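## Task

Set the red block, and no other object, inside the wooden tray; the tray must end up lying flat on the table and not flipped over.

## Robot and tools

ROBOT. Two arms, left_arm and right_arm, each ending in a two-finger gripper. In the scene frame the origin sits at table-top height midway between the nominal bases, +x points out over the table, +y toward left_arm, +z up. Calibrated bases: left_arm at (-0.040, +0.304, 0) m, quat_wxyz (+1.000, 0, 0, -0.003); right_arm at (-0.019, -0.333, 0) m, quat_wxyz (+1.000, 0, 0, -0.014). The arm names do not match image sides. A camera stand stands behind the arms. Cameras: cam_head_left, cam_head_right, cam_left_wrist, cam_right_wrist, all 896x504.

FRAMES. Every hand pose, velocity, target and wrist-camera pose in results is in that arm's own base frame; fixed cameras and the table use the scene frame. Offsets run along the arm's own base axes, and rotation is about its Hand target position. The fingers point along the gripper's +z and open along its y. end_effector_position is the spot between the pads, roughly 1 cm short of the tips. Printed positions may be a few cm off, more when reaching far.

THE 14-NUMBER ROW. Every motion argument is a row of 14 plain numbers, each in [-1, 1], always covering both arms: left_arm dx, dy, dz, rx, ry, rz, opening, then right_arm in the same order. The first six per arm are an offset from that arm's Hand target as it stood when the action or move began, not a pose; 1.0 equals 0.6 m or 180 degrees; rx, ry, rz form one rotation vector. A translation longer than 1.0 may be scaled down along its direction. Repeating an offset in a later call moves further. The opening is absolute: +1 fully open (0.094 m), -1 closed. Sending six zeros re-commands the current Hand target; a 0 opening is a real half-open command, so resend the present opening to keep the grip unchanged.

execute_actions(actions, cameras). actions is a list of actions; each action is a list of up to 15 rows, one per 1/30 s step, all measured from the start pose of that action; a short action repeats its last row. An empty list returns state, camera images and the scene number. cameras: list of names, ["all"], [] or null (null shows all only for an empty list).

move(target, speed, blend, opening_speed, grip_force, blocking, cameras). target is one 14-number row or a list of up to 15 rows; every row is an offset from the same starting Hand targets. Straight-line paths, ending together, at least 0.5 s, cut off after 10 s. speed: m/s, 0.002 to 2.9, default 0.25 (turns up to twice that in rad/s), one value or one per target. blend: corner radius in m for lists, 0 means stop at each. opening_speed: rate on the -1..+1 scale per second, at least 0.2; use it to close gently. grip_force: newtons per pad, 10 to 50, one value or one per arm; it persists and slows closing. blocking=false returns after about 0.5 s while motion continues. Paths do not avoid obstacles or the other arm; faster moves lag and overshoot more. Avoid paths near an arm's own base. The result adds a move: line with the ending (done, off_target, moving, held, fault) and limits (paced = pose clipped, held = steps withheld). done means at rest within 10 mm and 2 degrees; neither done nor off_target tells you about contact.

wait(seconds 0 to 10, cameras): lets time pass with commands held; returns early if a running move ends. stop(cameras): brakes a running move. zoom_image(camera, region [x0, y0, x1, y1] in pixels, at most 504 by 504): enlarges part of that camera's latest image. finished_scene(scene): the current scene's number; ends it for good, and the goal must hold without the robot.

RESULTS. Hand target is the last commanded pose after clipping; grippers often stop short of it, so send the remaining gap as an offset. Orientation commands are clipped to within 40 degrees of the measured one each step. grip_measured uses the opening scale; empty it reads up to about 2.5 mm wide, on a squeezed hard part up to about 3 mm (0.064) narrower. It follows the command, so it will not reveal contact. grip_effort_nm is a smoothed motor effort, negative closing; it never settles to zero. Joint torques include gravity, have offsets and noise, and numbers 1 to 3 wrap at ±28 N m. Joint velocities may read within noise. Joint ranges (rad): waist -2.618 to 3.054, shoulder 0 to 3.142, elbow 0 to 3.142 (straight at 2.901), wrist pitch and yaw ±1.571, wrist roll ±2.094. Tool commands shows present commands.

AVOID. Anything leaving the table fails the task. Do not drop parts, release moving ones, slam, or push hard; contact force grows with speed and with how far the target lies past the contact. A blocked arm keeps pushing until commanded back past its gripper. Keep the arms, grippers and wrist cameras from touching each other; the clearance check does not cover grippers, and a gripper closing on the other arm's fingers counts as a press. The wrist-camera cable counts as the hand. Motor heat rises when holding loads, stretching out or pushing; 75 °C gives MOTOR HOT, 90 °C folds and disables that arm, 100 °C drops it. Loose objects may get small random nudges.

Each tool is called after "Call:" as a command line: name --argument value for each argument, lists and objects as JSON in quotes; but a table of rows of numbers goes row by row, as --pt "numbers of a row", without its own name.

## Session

Call:
execute_actions --actions '[]'

Call:
zoom_image --camera "cam_head_left" --region '[200, 130, 600, 355]'

Scene clock: 0.00 s.
left_arm: end_effector_position=(+0.3856, +0.0138, +0.1522) grip_measured=+1.000 grip_effort_nm=n/a end_effector_quat_wxyz=(+0.699, -0.060, +0.712, +0.018) | right_arm: end_effector_position=(+0.3629, -0.0373, +0.1574) grip_measured=+1.000 grip_effort_nm=n/a end_effector_quat_wxyz=(+0.714, +0.077, +0.695, -0.048)
Joint positions: left_arm=[-0.033 1.579 0.237 1.322 -0.143 -0.063 0.094] | right_arm=[-0.036 1.547 0.15 1.42 0.141 0.04 0.094]
Joint velocities: within noise
Joint torques (N m): no reading
Motor temperatures (°C): left_arm=[17 23 19 18 15 16 16] | right_arm=[15 17 23 16 14 15 18]
Heat: left arm: 23 °C; right arm: 23 °C.
Hand target: left_arm +0.3861, +0.0138, +0.1510; +0.697, -0.060, +0.714, +0.018 | right_arm +0.3635, -0.0373, +0.1569; +0.712, +0.076, +0.696, -0.048
Tool commands: left_gripper/opening=+1.0 right_gripper/opening=+1.0

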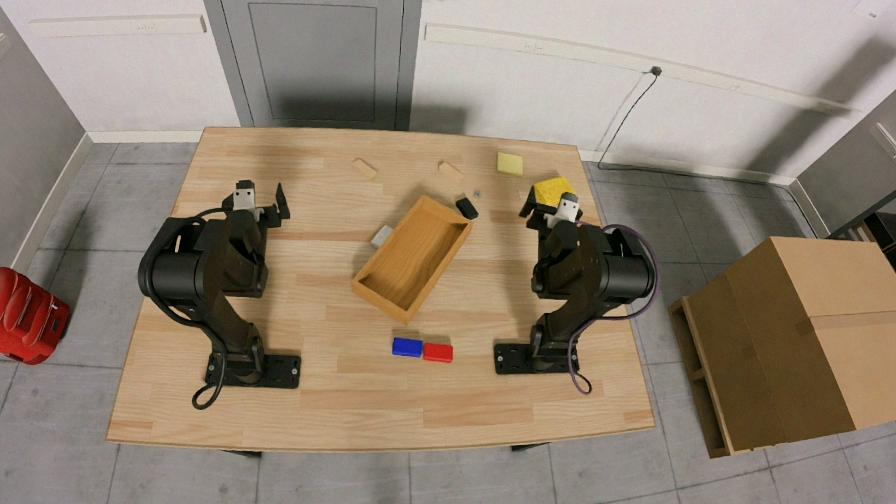

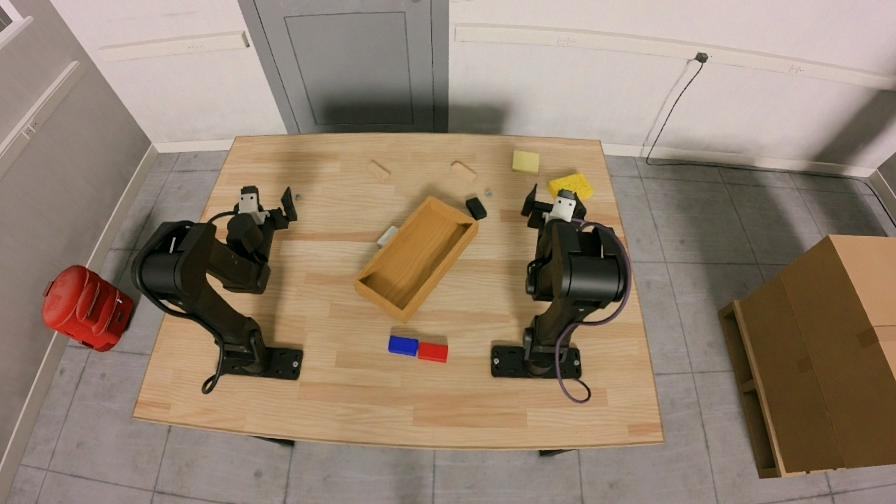

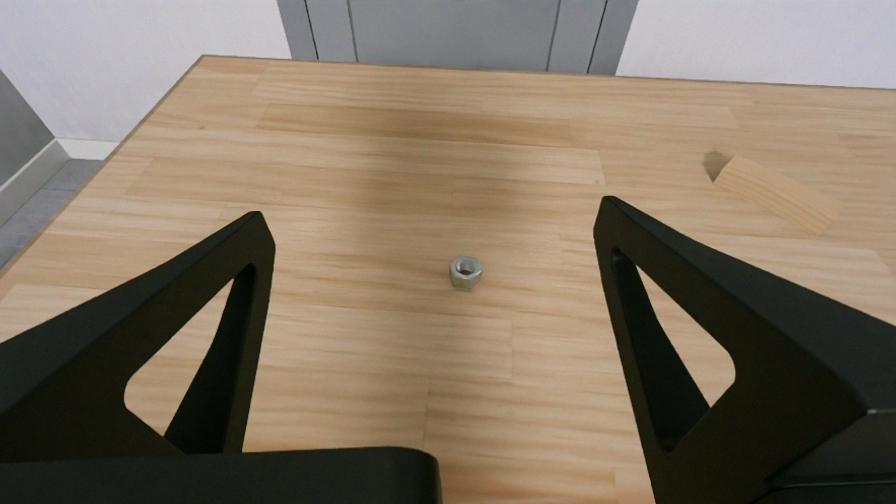

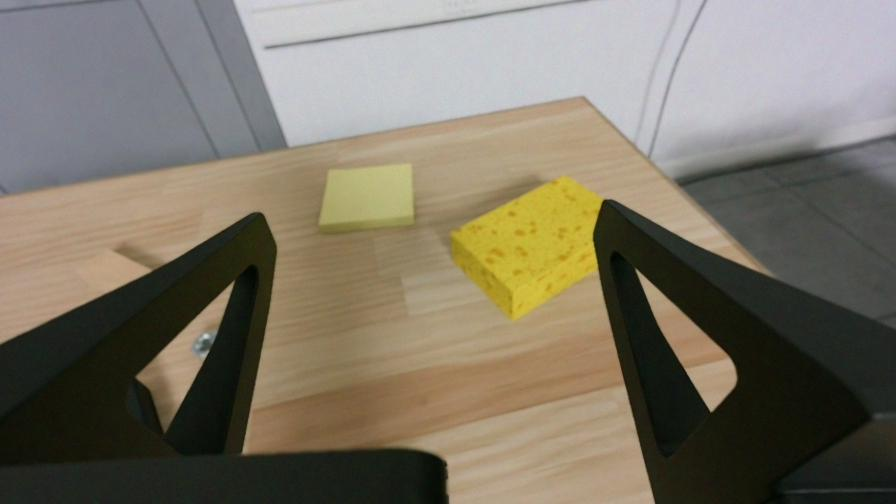

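Scaled by 1.260 from the camera's 896x504 image, which has a finer 1280x720 frame.

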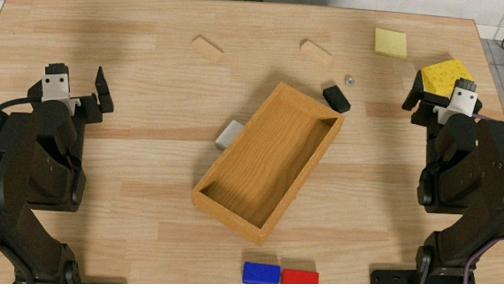

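Call:
zoom_image --camera "cam_head_left" --region '[380, 320, 470, 380]'

Call:
zoom_image --camera "cam_head_right" --region '[375, 320, 465, 380]'

Scaled by 5.600 from the camera's 896x504 image, which has a finer 1280x720 frame.

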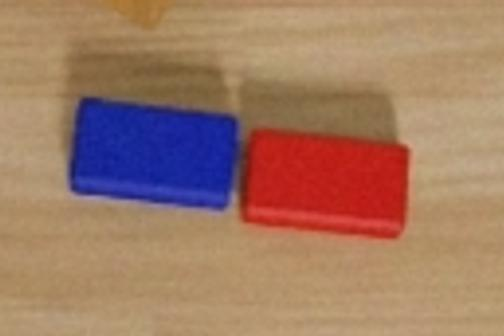

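Scaled by 5.600 from the camera's 896x504 image, which has a finer 1280x720 frame.

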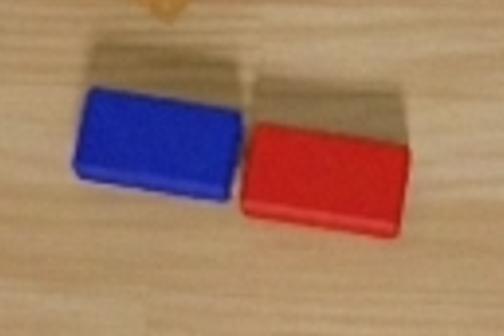

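Call:
move --pt "-0.132 -0.50 0.082 0.2006 0.1902 -0.2263 1.0 0 0 0 0 0 0 1.0" --pt "-0.589 -0.720 -0.068 0.4013 0.3805 -0.4526 1.0 0 0 0 0 0 0 1.0" --speed 0.5 --blend '[0.1, 0]' --cameras '["cam_head_left", "cam_left_wrist"]'

Scene clock: 77.60 s.
left_arm: end_effector_position=(+0.0332, -0.4146, +0.1119) grip_measured=+1.000 grip_effort_nm=-0.02 end_effector_quat_wxyz=(+0.006, +0.743, +0.669, +0.004) | right_arm: end_effector_position=(+0.3629, -0.0373, +0.1574) grip_measured=+1.000 grip_effort_nm=0.03 end_effector_quat_wxyz=(+0.714, +0.077, +0.695, -0.048)
Joint positions: left_arm=[-1.499 2.146 1.994 -1.414 -0.013 0.177 0.094] | right_arm=[-0.036 1.547 0.15 1.42 0.141 0.04 0.094]
Joint torques (N m): left_arm=[0.08 -8.75 8.75 0.39 0.17 -0.01] | right_arm=[0.01 -3.62 4.36 1.75 0.01 0.01]
Motor temperatures (°C): left_arm=[16 23 21 24 15 15 16] | right_arm=[15 17 23 22 14 15 18]
Heat: left arm: 24 °C; right arm: 23 °C.
Hand target: left_arm +0.0326, -0.4182, +0.1102; +0.000, +0.743, +0.669, +0.000 | right_arm +0.3635, -0.0373, +0.1569; +0.712, +0.076, +0.696, -0.048
Off the commanded pose: left_arm 0.004 m, 1 deg | right_arm 0.001 m, 0 deg.
move: done
Images, in order (width x height): cam_head_left 896x504, cam_left_wrist 896x504.

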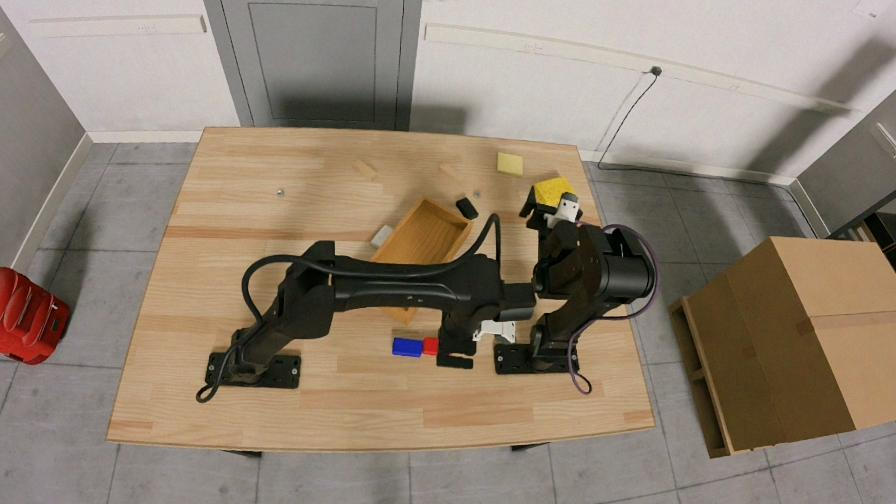

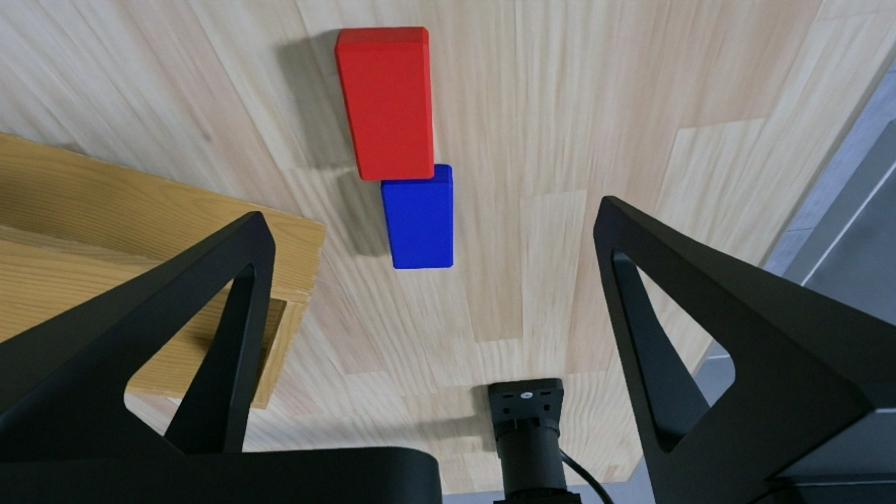

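Call:
move --target '[0.0348, 0.0295, -0.107, 0, 0, 0, 1.0, 0, 0, 0, 0, 0, 0, 1.0]' --speed 0.2 --cameras '["cam_head_left", "cam_left_wrist"]'

Scene clock: 120.83 s.
left_arm: end_effector_position=(+0.0547, -0.4001, +0.0390) grip_measured=+1.000 grip_effort_nm=-0.01 end_effector_quat_wxyz=(-0.007, +0.743, +0.670, +0.012) | right_arm: end_effector_position=(+0.3629, -0.0373, +0.1574) grip_measured=+1.000 grip_effort_nm=0.04 end_effector_quat_wxyz=(+0.714, +0.077, +0.695, -0.048)
Joint positions: left_arm=[-1.443 2.145 1.702 -1.153 -0.012 0.232 0.094] | right_arm=[-0.036 1.547 0.15 1.42 0.141 0.04 0.094]
Joint torques (N m): left_arm=[0.05 -12.41 4.72 0.61 0.12 -0.01] | right_arm=[0.01 -3.62 4.36 1.74 0.01 0]
Heat: left arm: 27 °C; right arm: 23 °C.
Hand target: left_arm +0.0535, -0.4005, +0.0460; +0.000, +0.743, +0.669, +0.000 | right_arm +0.3635, -0.0373, +0.1569; +0.712, +0.076, +0.696, -0.048
Off the commanded pose: left_arm 0.007 m, 2 deg | right_arm 0.001 m, 0 deg.
move: done
Images, in order (width x height): cam_head_left 896x504, cam_left_wrist 896x504.

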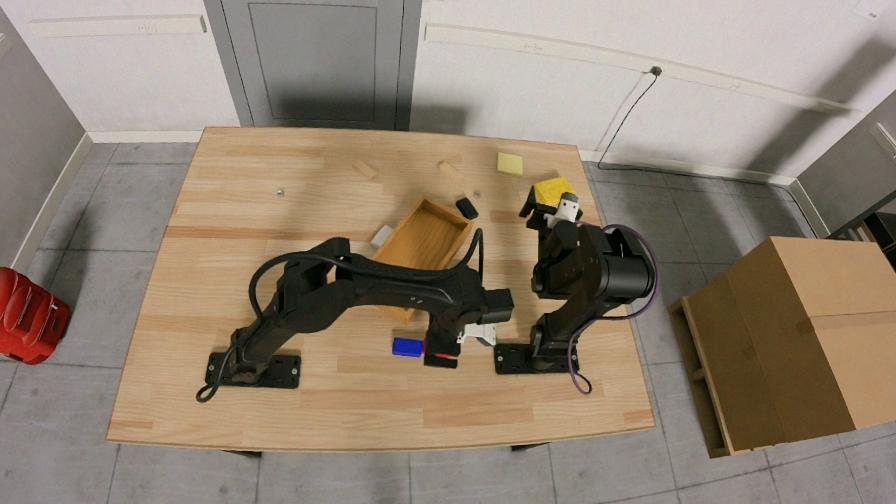

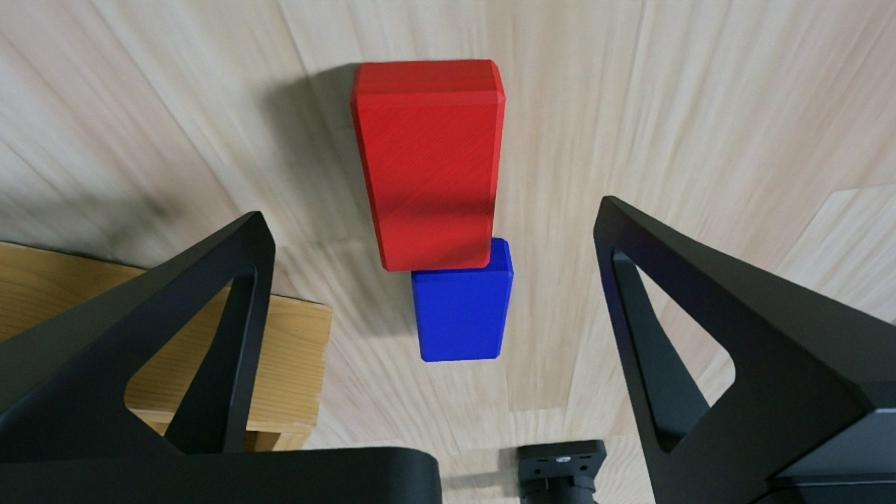

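Call:
move --pt "-0.0005 -0.005 -0.0233 0 0 0 1.0 0 0 0 0 0 0 1.0" --pt "-0.0005 -0.005 -0.0233 0 0 0 -0.5 0 0 0 0 0 0 1.0" --pt "-0.0005 -0.005 0.19 0 0 0 -0.5 0 0 0 0 0 0 1.0" --pt "0.384 0.0742 0.2067 0 0 0.167 -0.5 0 0 0 0 0 0 1.0" --pt "0.384 0.0742 0.09 0 0 0.167 -0.5 0 0 0 0 0 0 1.0" --speed '[0.1, 0.1, 0.2, 0.3, 0.2]' --blend '[0, 0, 0.04, 0.03, 0]' --opening_speed 1.5 --cameras '["cam_head_left", "cam_head_right", "cam_left_wrist"]'

Call:
zoom_image --camera "cam_head_left" --region '[330, 170, 490, 360]'

Scene clock: 194.90 s.
left_arm: end_effector_position=(+0.2863, -0.3527, +0.1062) grip_measured=-0.301 grip_effort_nm=-1.04 end_effector_quat_wxyz=(+0.004, +0.543, +0.840, +0.001) | right_arm: end_effector_position=(+0.3629, -0.0373, +0.1574) grip_measured=+1.000 grip_effort_nm=0.04 end_effector_quat_wxyz=(+0.714, +0.077, +0.695, -0.048)
Joint positions: left_arm=[-0.893 2.352 2.313 -1.527 -0.005 0.254 0.033] | right_arm=[-0.036 1.547 0.15 1.42 0.141 0.04 0.094]
Joint torques (N m): left_arm=[-0.62 -10.96 5.39 0.56 0.11 -0.09] | right_arm=[0.01 -3.62 4.37 1.74 0.02 0.01]
Motor temperatures (°C): left_arm=[16 36 21 19 15 15 16] | right_arm=[15 17 23 24 14 15 18]
Heat: left arm: 36 °C; right arm: 24 °C.
Hand target: left_arm +0.2839, -0.3559, +0.1001; +0.000, +0.544, +0.839, +0.001 | right_arm +0.3635, -0.0373, +0.1569; +0.712, +0.076, +0.696, -0.048
Off the commanded pose: left_arm 0.007 m, 0 deg | right_arm 0.001 m, 0 deg.
move: done
Images, in order (width x height): cam_head_left 896x504, cam_head_right 896x504, cam_left_wrist 896x504.

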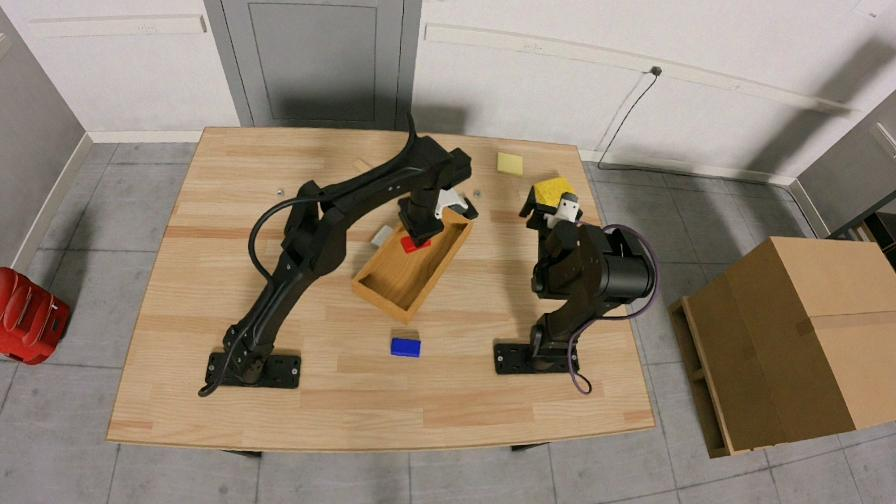

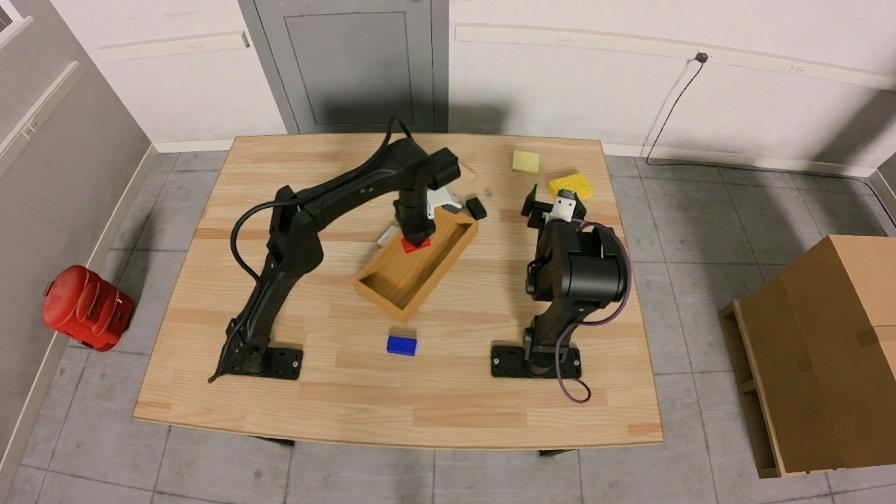

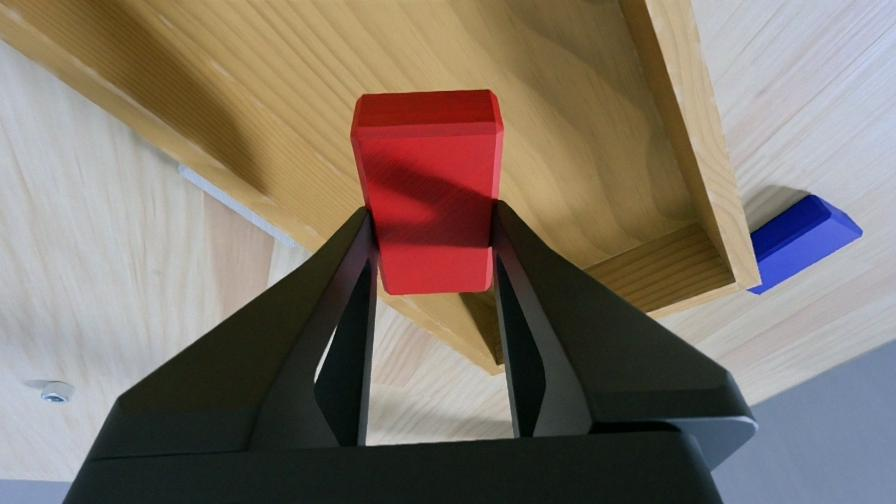

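Scaled by 2.653 from the camera's 896x504 image, which has a finer 1280x720 frame.

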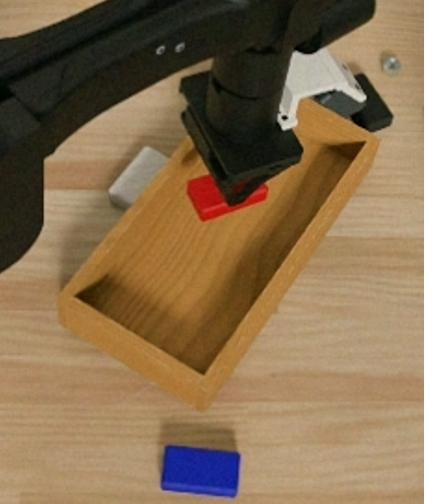

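Call:
move --pt "0 0 -0.0585 0 0 0 -0.5 0 0 0 0 0 0 1.0" --pt "0 0 -0.1 0 0 0 -0.5 0 0 0 0 0 0 1.0" --speed '[0.15, 0.05]' --blend '[0.01, 0]' --cameras '["cam_head_left", "cam_left_wrist"]'

Call:
zoom_image --camera "cam_left_wrist" --region '[280, 0, 600, 180]'

Scene clock: 221.47 s.
left_arm: end_effector_position=(+0.2853, -0.3514, +0.0452) grip_measured=-0.301 grip_effort_nm=-1.04 end_effector_quat_wxyz=(-0.007, +0.543, +0.840, +0.005) | right_arm: end_effector_position=(+0.3629, -0.0373, +0.1574) grip_measured=+1.000 grip_effort_nm=0.04 end_effector_quat_wxyz=(+0.714, +0.077, +0.695, -0.048)
Joint positions: left_arm=[-0.893 2.348 2.063 -1.303 -0.005 0.254 0.033] | right_arm=[-0.036 1.547 0.15 1.42 0.141 0.04 0.094]
Joint torques (N m): left_arm=[-0.66 -11.95 4.18 0.85 0.08 -0.07] | right_arm=[0.01 -3.62 4.38 1.74 0.02 0.01]
Heat: left arm: 37 °C; right arm: 24 °C.
Hand target: left_arm +0.2838, -0.3559, +0.0401; +0.000, +0.544, +0.839, +0.001 | right_arm +0.3635, -0.0373, +0.1569; +0.712, +0.076, +0.696, -0.048
Off the commanded pose: left_arm 0.007 m, 1 deg | right_arm 0.001 m, 0 deg.
move: done
Images, in order (width x height): cam_head_left 896x504, cam_left_wrist 896x504.

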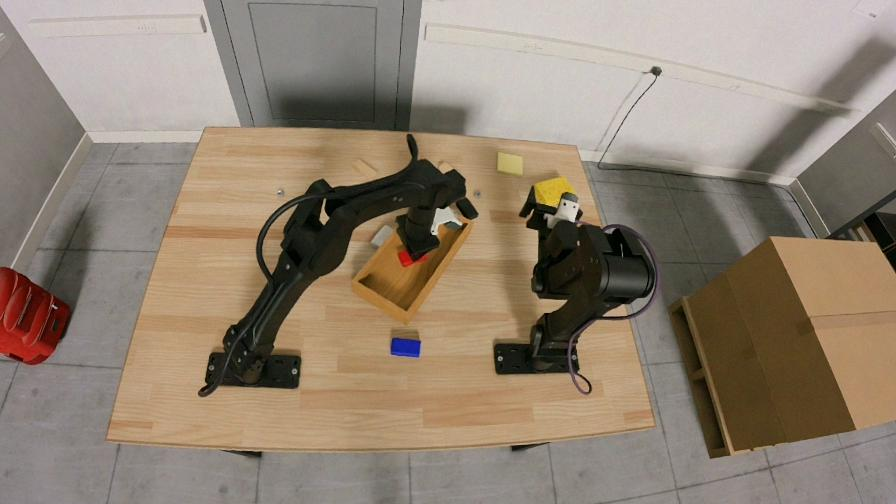

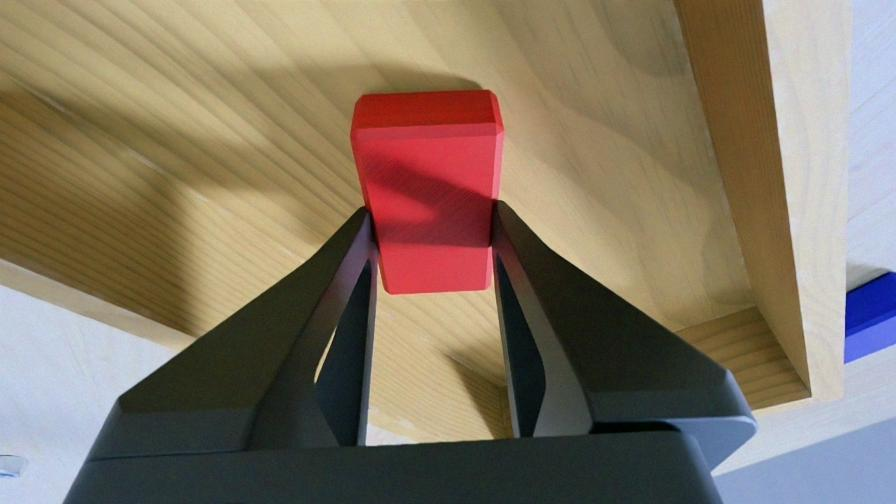

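Scaled by 1.575 from the camera's 896x504 image, which has a finer 1280x720 frame.

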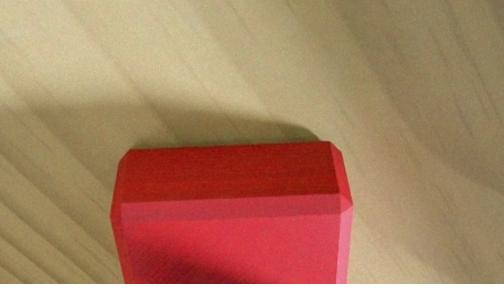

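Call:
move --target '[0, 0, -0.0167, 0, 0, 0, -0.5, 0, 0, 0, 0, 0, 0, 1.0]' --speed 0.05 --cameras '["cam_left_wrist"]'

Call:
zoom_image --camera "cam_left_wrist" --region '[280, 0, 600, 180]'

Scene clock: 232.10 s.
left_arm: end_effector_position=(+0.2853, -0.3514, +0.0447) grip_measured=-0.301 grip_effort_nm=-1.04 end_effector_quat_wxyz=(-0.001, +0.543, +0.840, +0.003) | right_arm: end_effector_position=(+0.3629, -0.0373, +0.1574) grip_measured=+1.000 grip_effort_nm=0.04 end_effector_quat_wxyz=(+0.714, +0.077, +0.695, -0.048)
Joint positions: left_arm=[-0.893 2.332 2.035 -1.278 -0.005 0.254 0.033] | right_arm=[-0.036 1.547 0.15 1.42 0.141 0.04 0.094]
Joint torques (N m): left_arm=[-0.62 -10.58 3.51 0.99 0.09 -0.08] | right_arm=[0.02 -3.63 4.37 1.74 0.01 0.01]
Heat: left arm: 35 °C; right arm: 24 °C.
Hand target: left_arm +0.2839, -0.3560, +0.0301; +0.000, +0.544, +0.839, +0.001 | right_arm +0.3635, -0.0373, +0.1569; +0.712, +0.076, +0.696, -0.048
Off the commanded pose: left_arm 0.015 m, 0 deg | right_arm 0.001 m, 0 deg.
move: off_target (left_arm)
Images, in order (width x height): cam_left_wrist 896x504.

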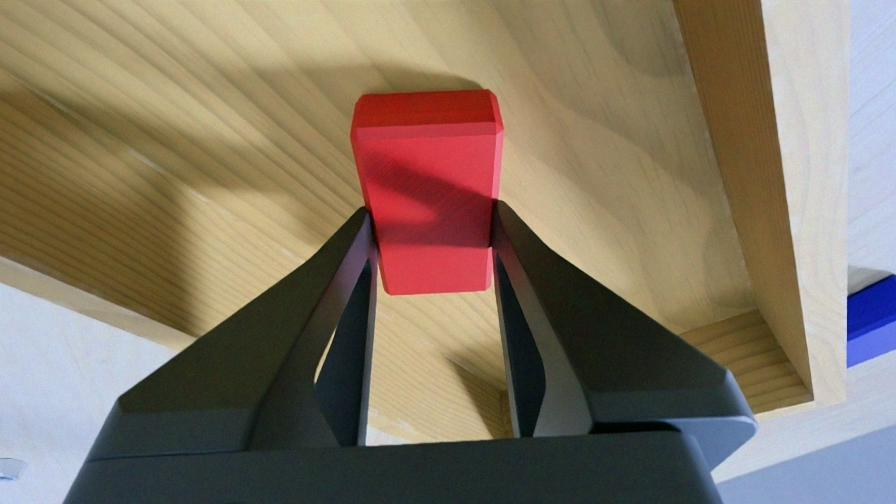

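Scaled by 1.575 from the camera's 896x504 image, which has a finer 1280x720 frame.

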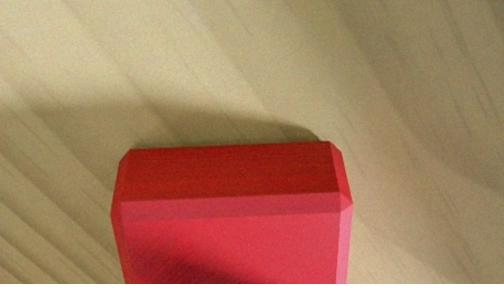

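Call:
move --pt "0 0 0.02 0 0 0 -0.5 0 0 0 0 0 0 1.0" --pt "0 0 0.02 0 0 0 -0.05 0 0 0 0 0 0 1.0" --pt "0 0 0.165 0 0 0 -0.05 0 0 0 0 0 0 1.0" --speed '[0.05, 0.05, 0.12]' --opening_speed 0.6 --cameras '["cam_head_left", "cam_left_wrist"]'

Call:
zoom_image --camera "cam_head_left" --region '[330, 170, 490, 360]'

Scene clock: 243.27 s.
left_arm: end_effector_position=(+0.2866, -0.3530, +0.1224) grip_measured=-0.052 grip_effort_nm=0.08 end_effector_quat_wxyz=(+0.017, +0.543, +0.840, -0.003) | right_arm: end_effector_position=(+0.3629, -0.0373, +0.1574) grip_measured=+1.000 grip_effort_nm=0.03 end_effector_quat_wxyz=(+0.714, +0.077, +0.695, -0.048)
Joint positions: left_arm=[-0.893 2.332 2.345 -1.55 -0.005 0.254 0.045] | right_arm=[-0.036 1.547 0.15 1.42 0.141 0.04 0.094]
Joint torques (N m): left_arm=[-0.72 -11.77 7.57 0.42 0.05 -0.07] | right_arm=[0.01 -3.64 4.36 1.75 0.01 0.01]
Heat: left arm: 33 °C; right arm: 24 °C.
Hand target: left_arm +0.2839, -0.3559, +0.1289; +0.000, +0.544, +0.839, +0.001 | right_arm +0.3635, -0.0373, +0.1569; +0.712, +0.076, +0.696, -0.048
Off the commanded pose: left_arm 0.008 m, 2 deg | right_arm 0.001 m, 0 deg.
joint sent to its limit (left arm) — joint 4 (wrist pitch), lower limit. The joint targets are off in orientation, not in position.
move: done
Images, in order (width x height): cam_head_left 896x504, cam_left_wrist 896x504.

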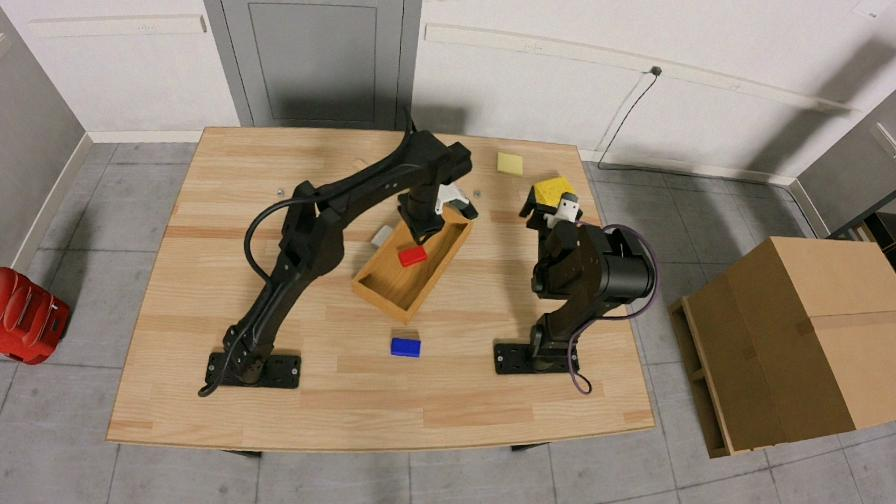

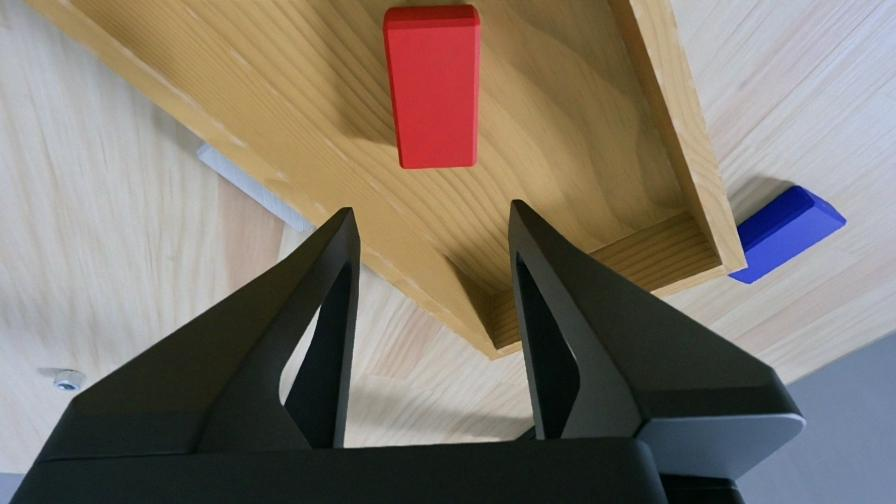

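Scaled by 2.653 from the camera's 896x504 image, which has a finer 1280x720 frame.

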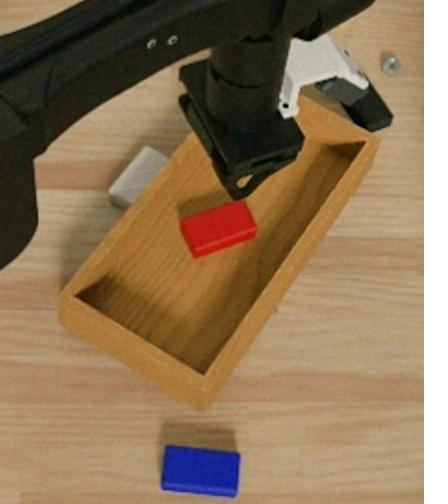

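Call:
finished_scene --scene 2

The scene is finished: the task was done.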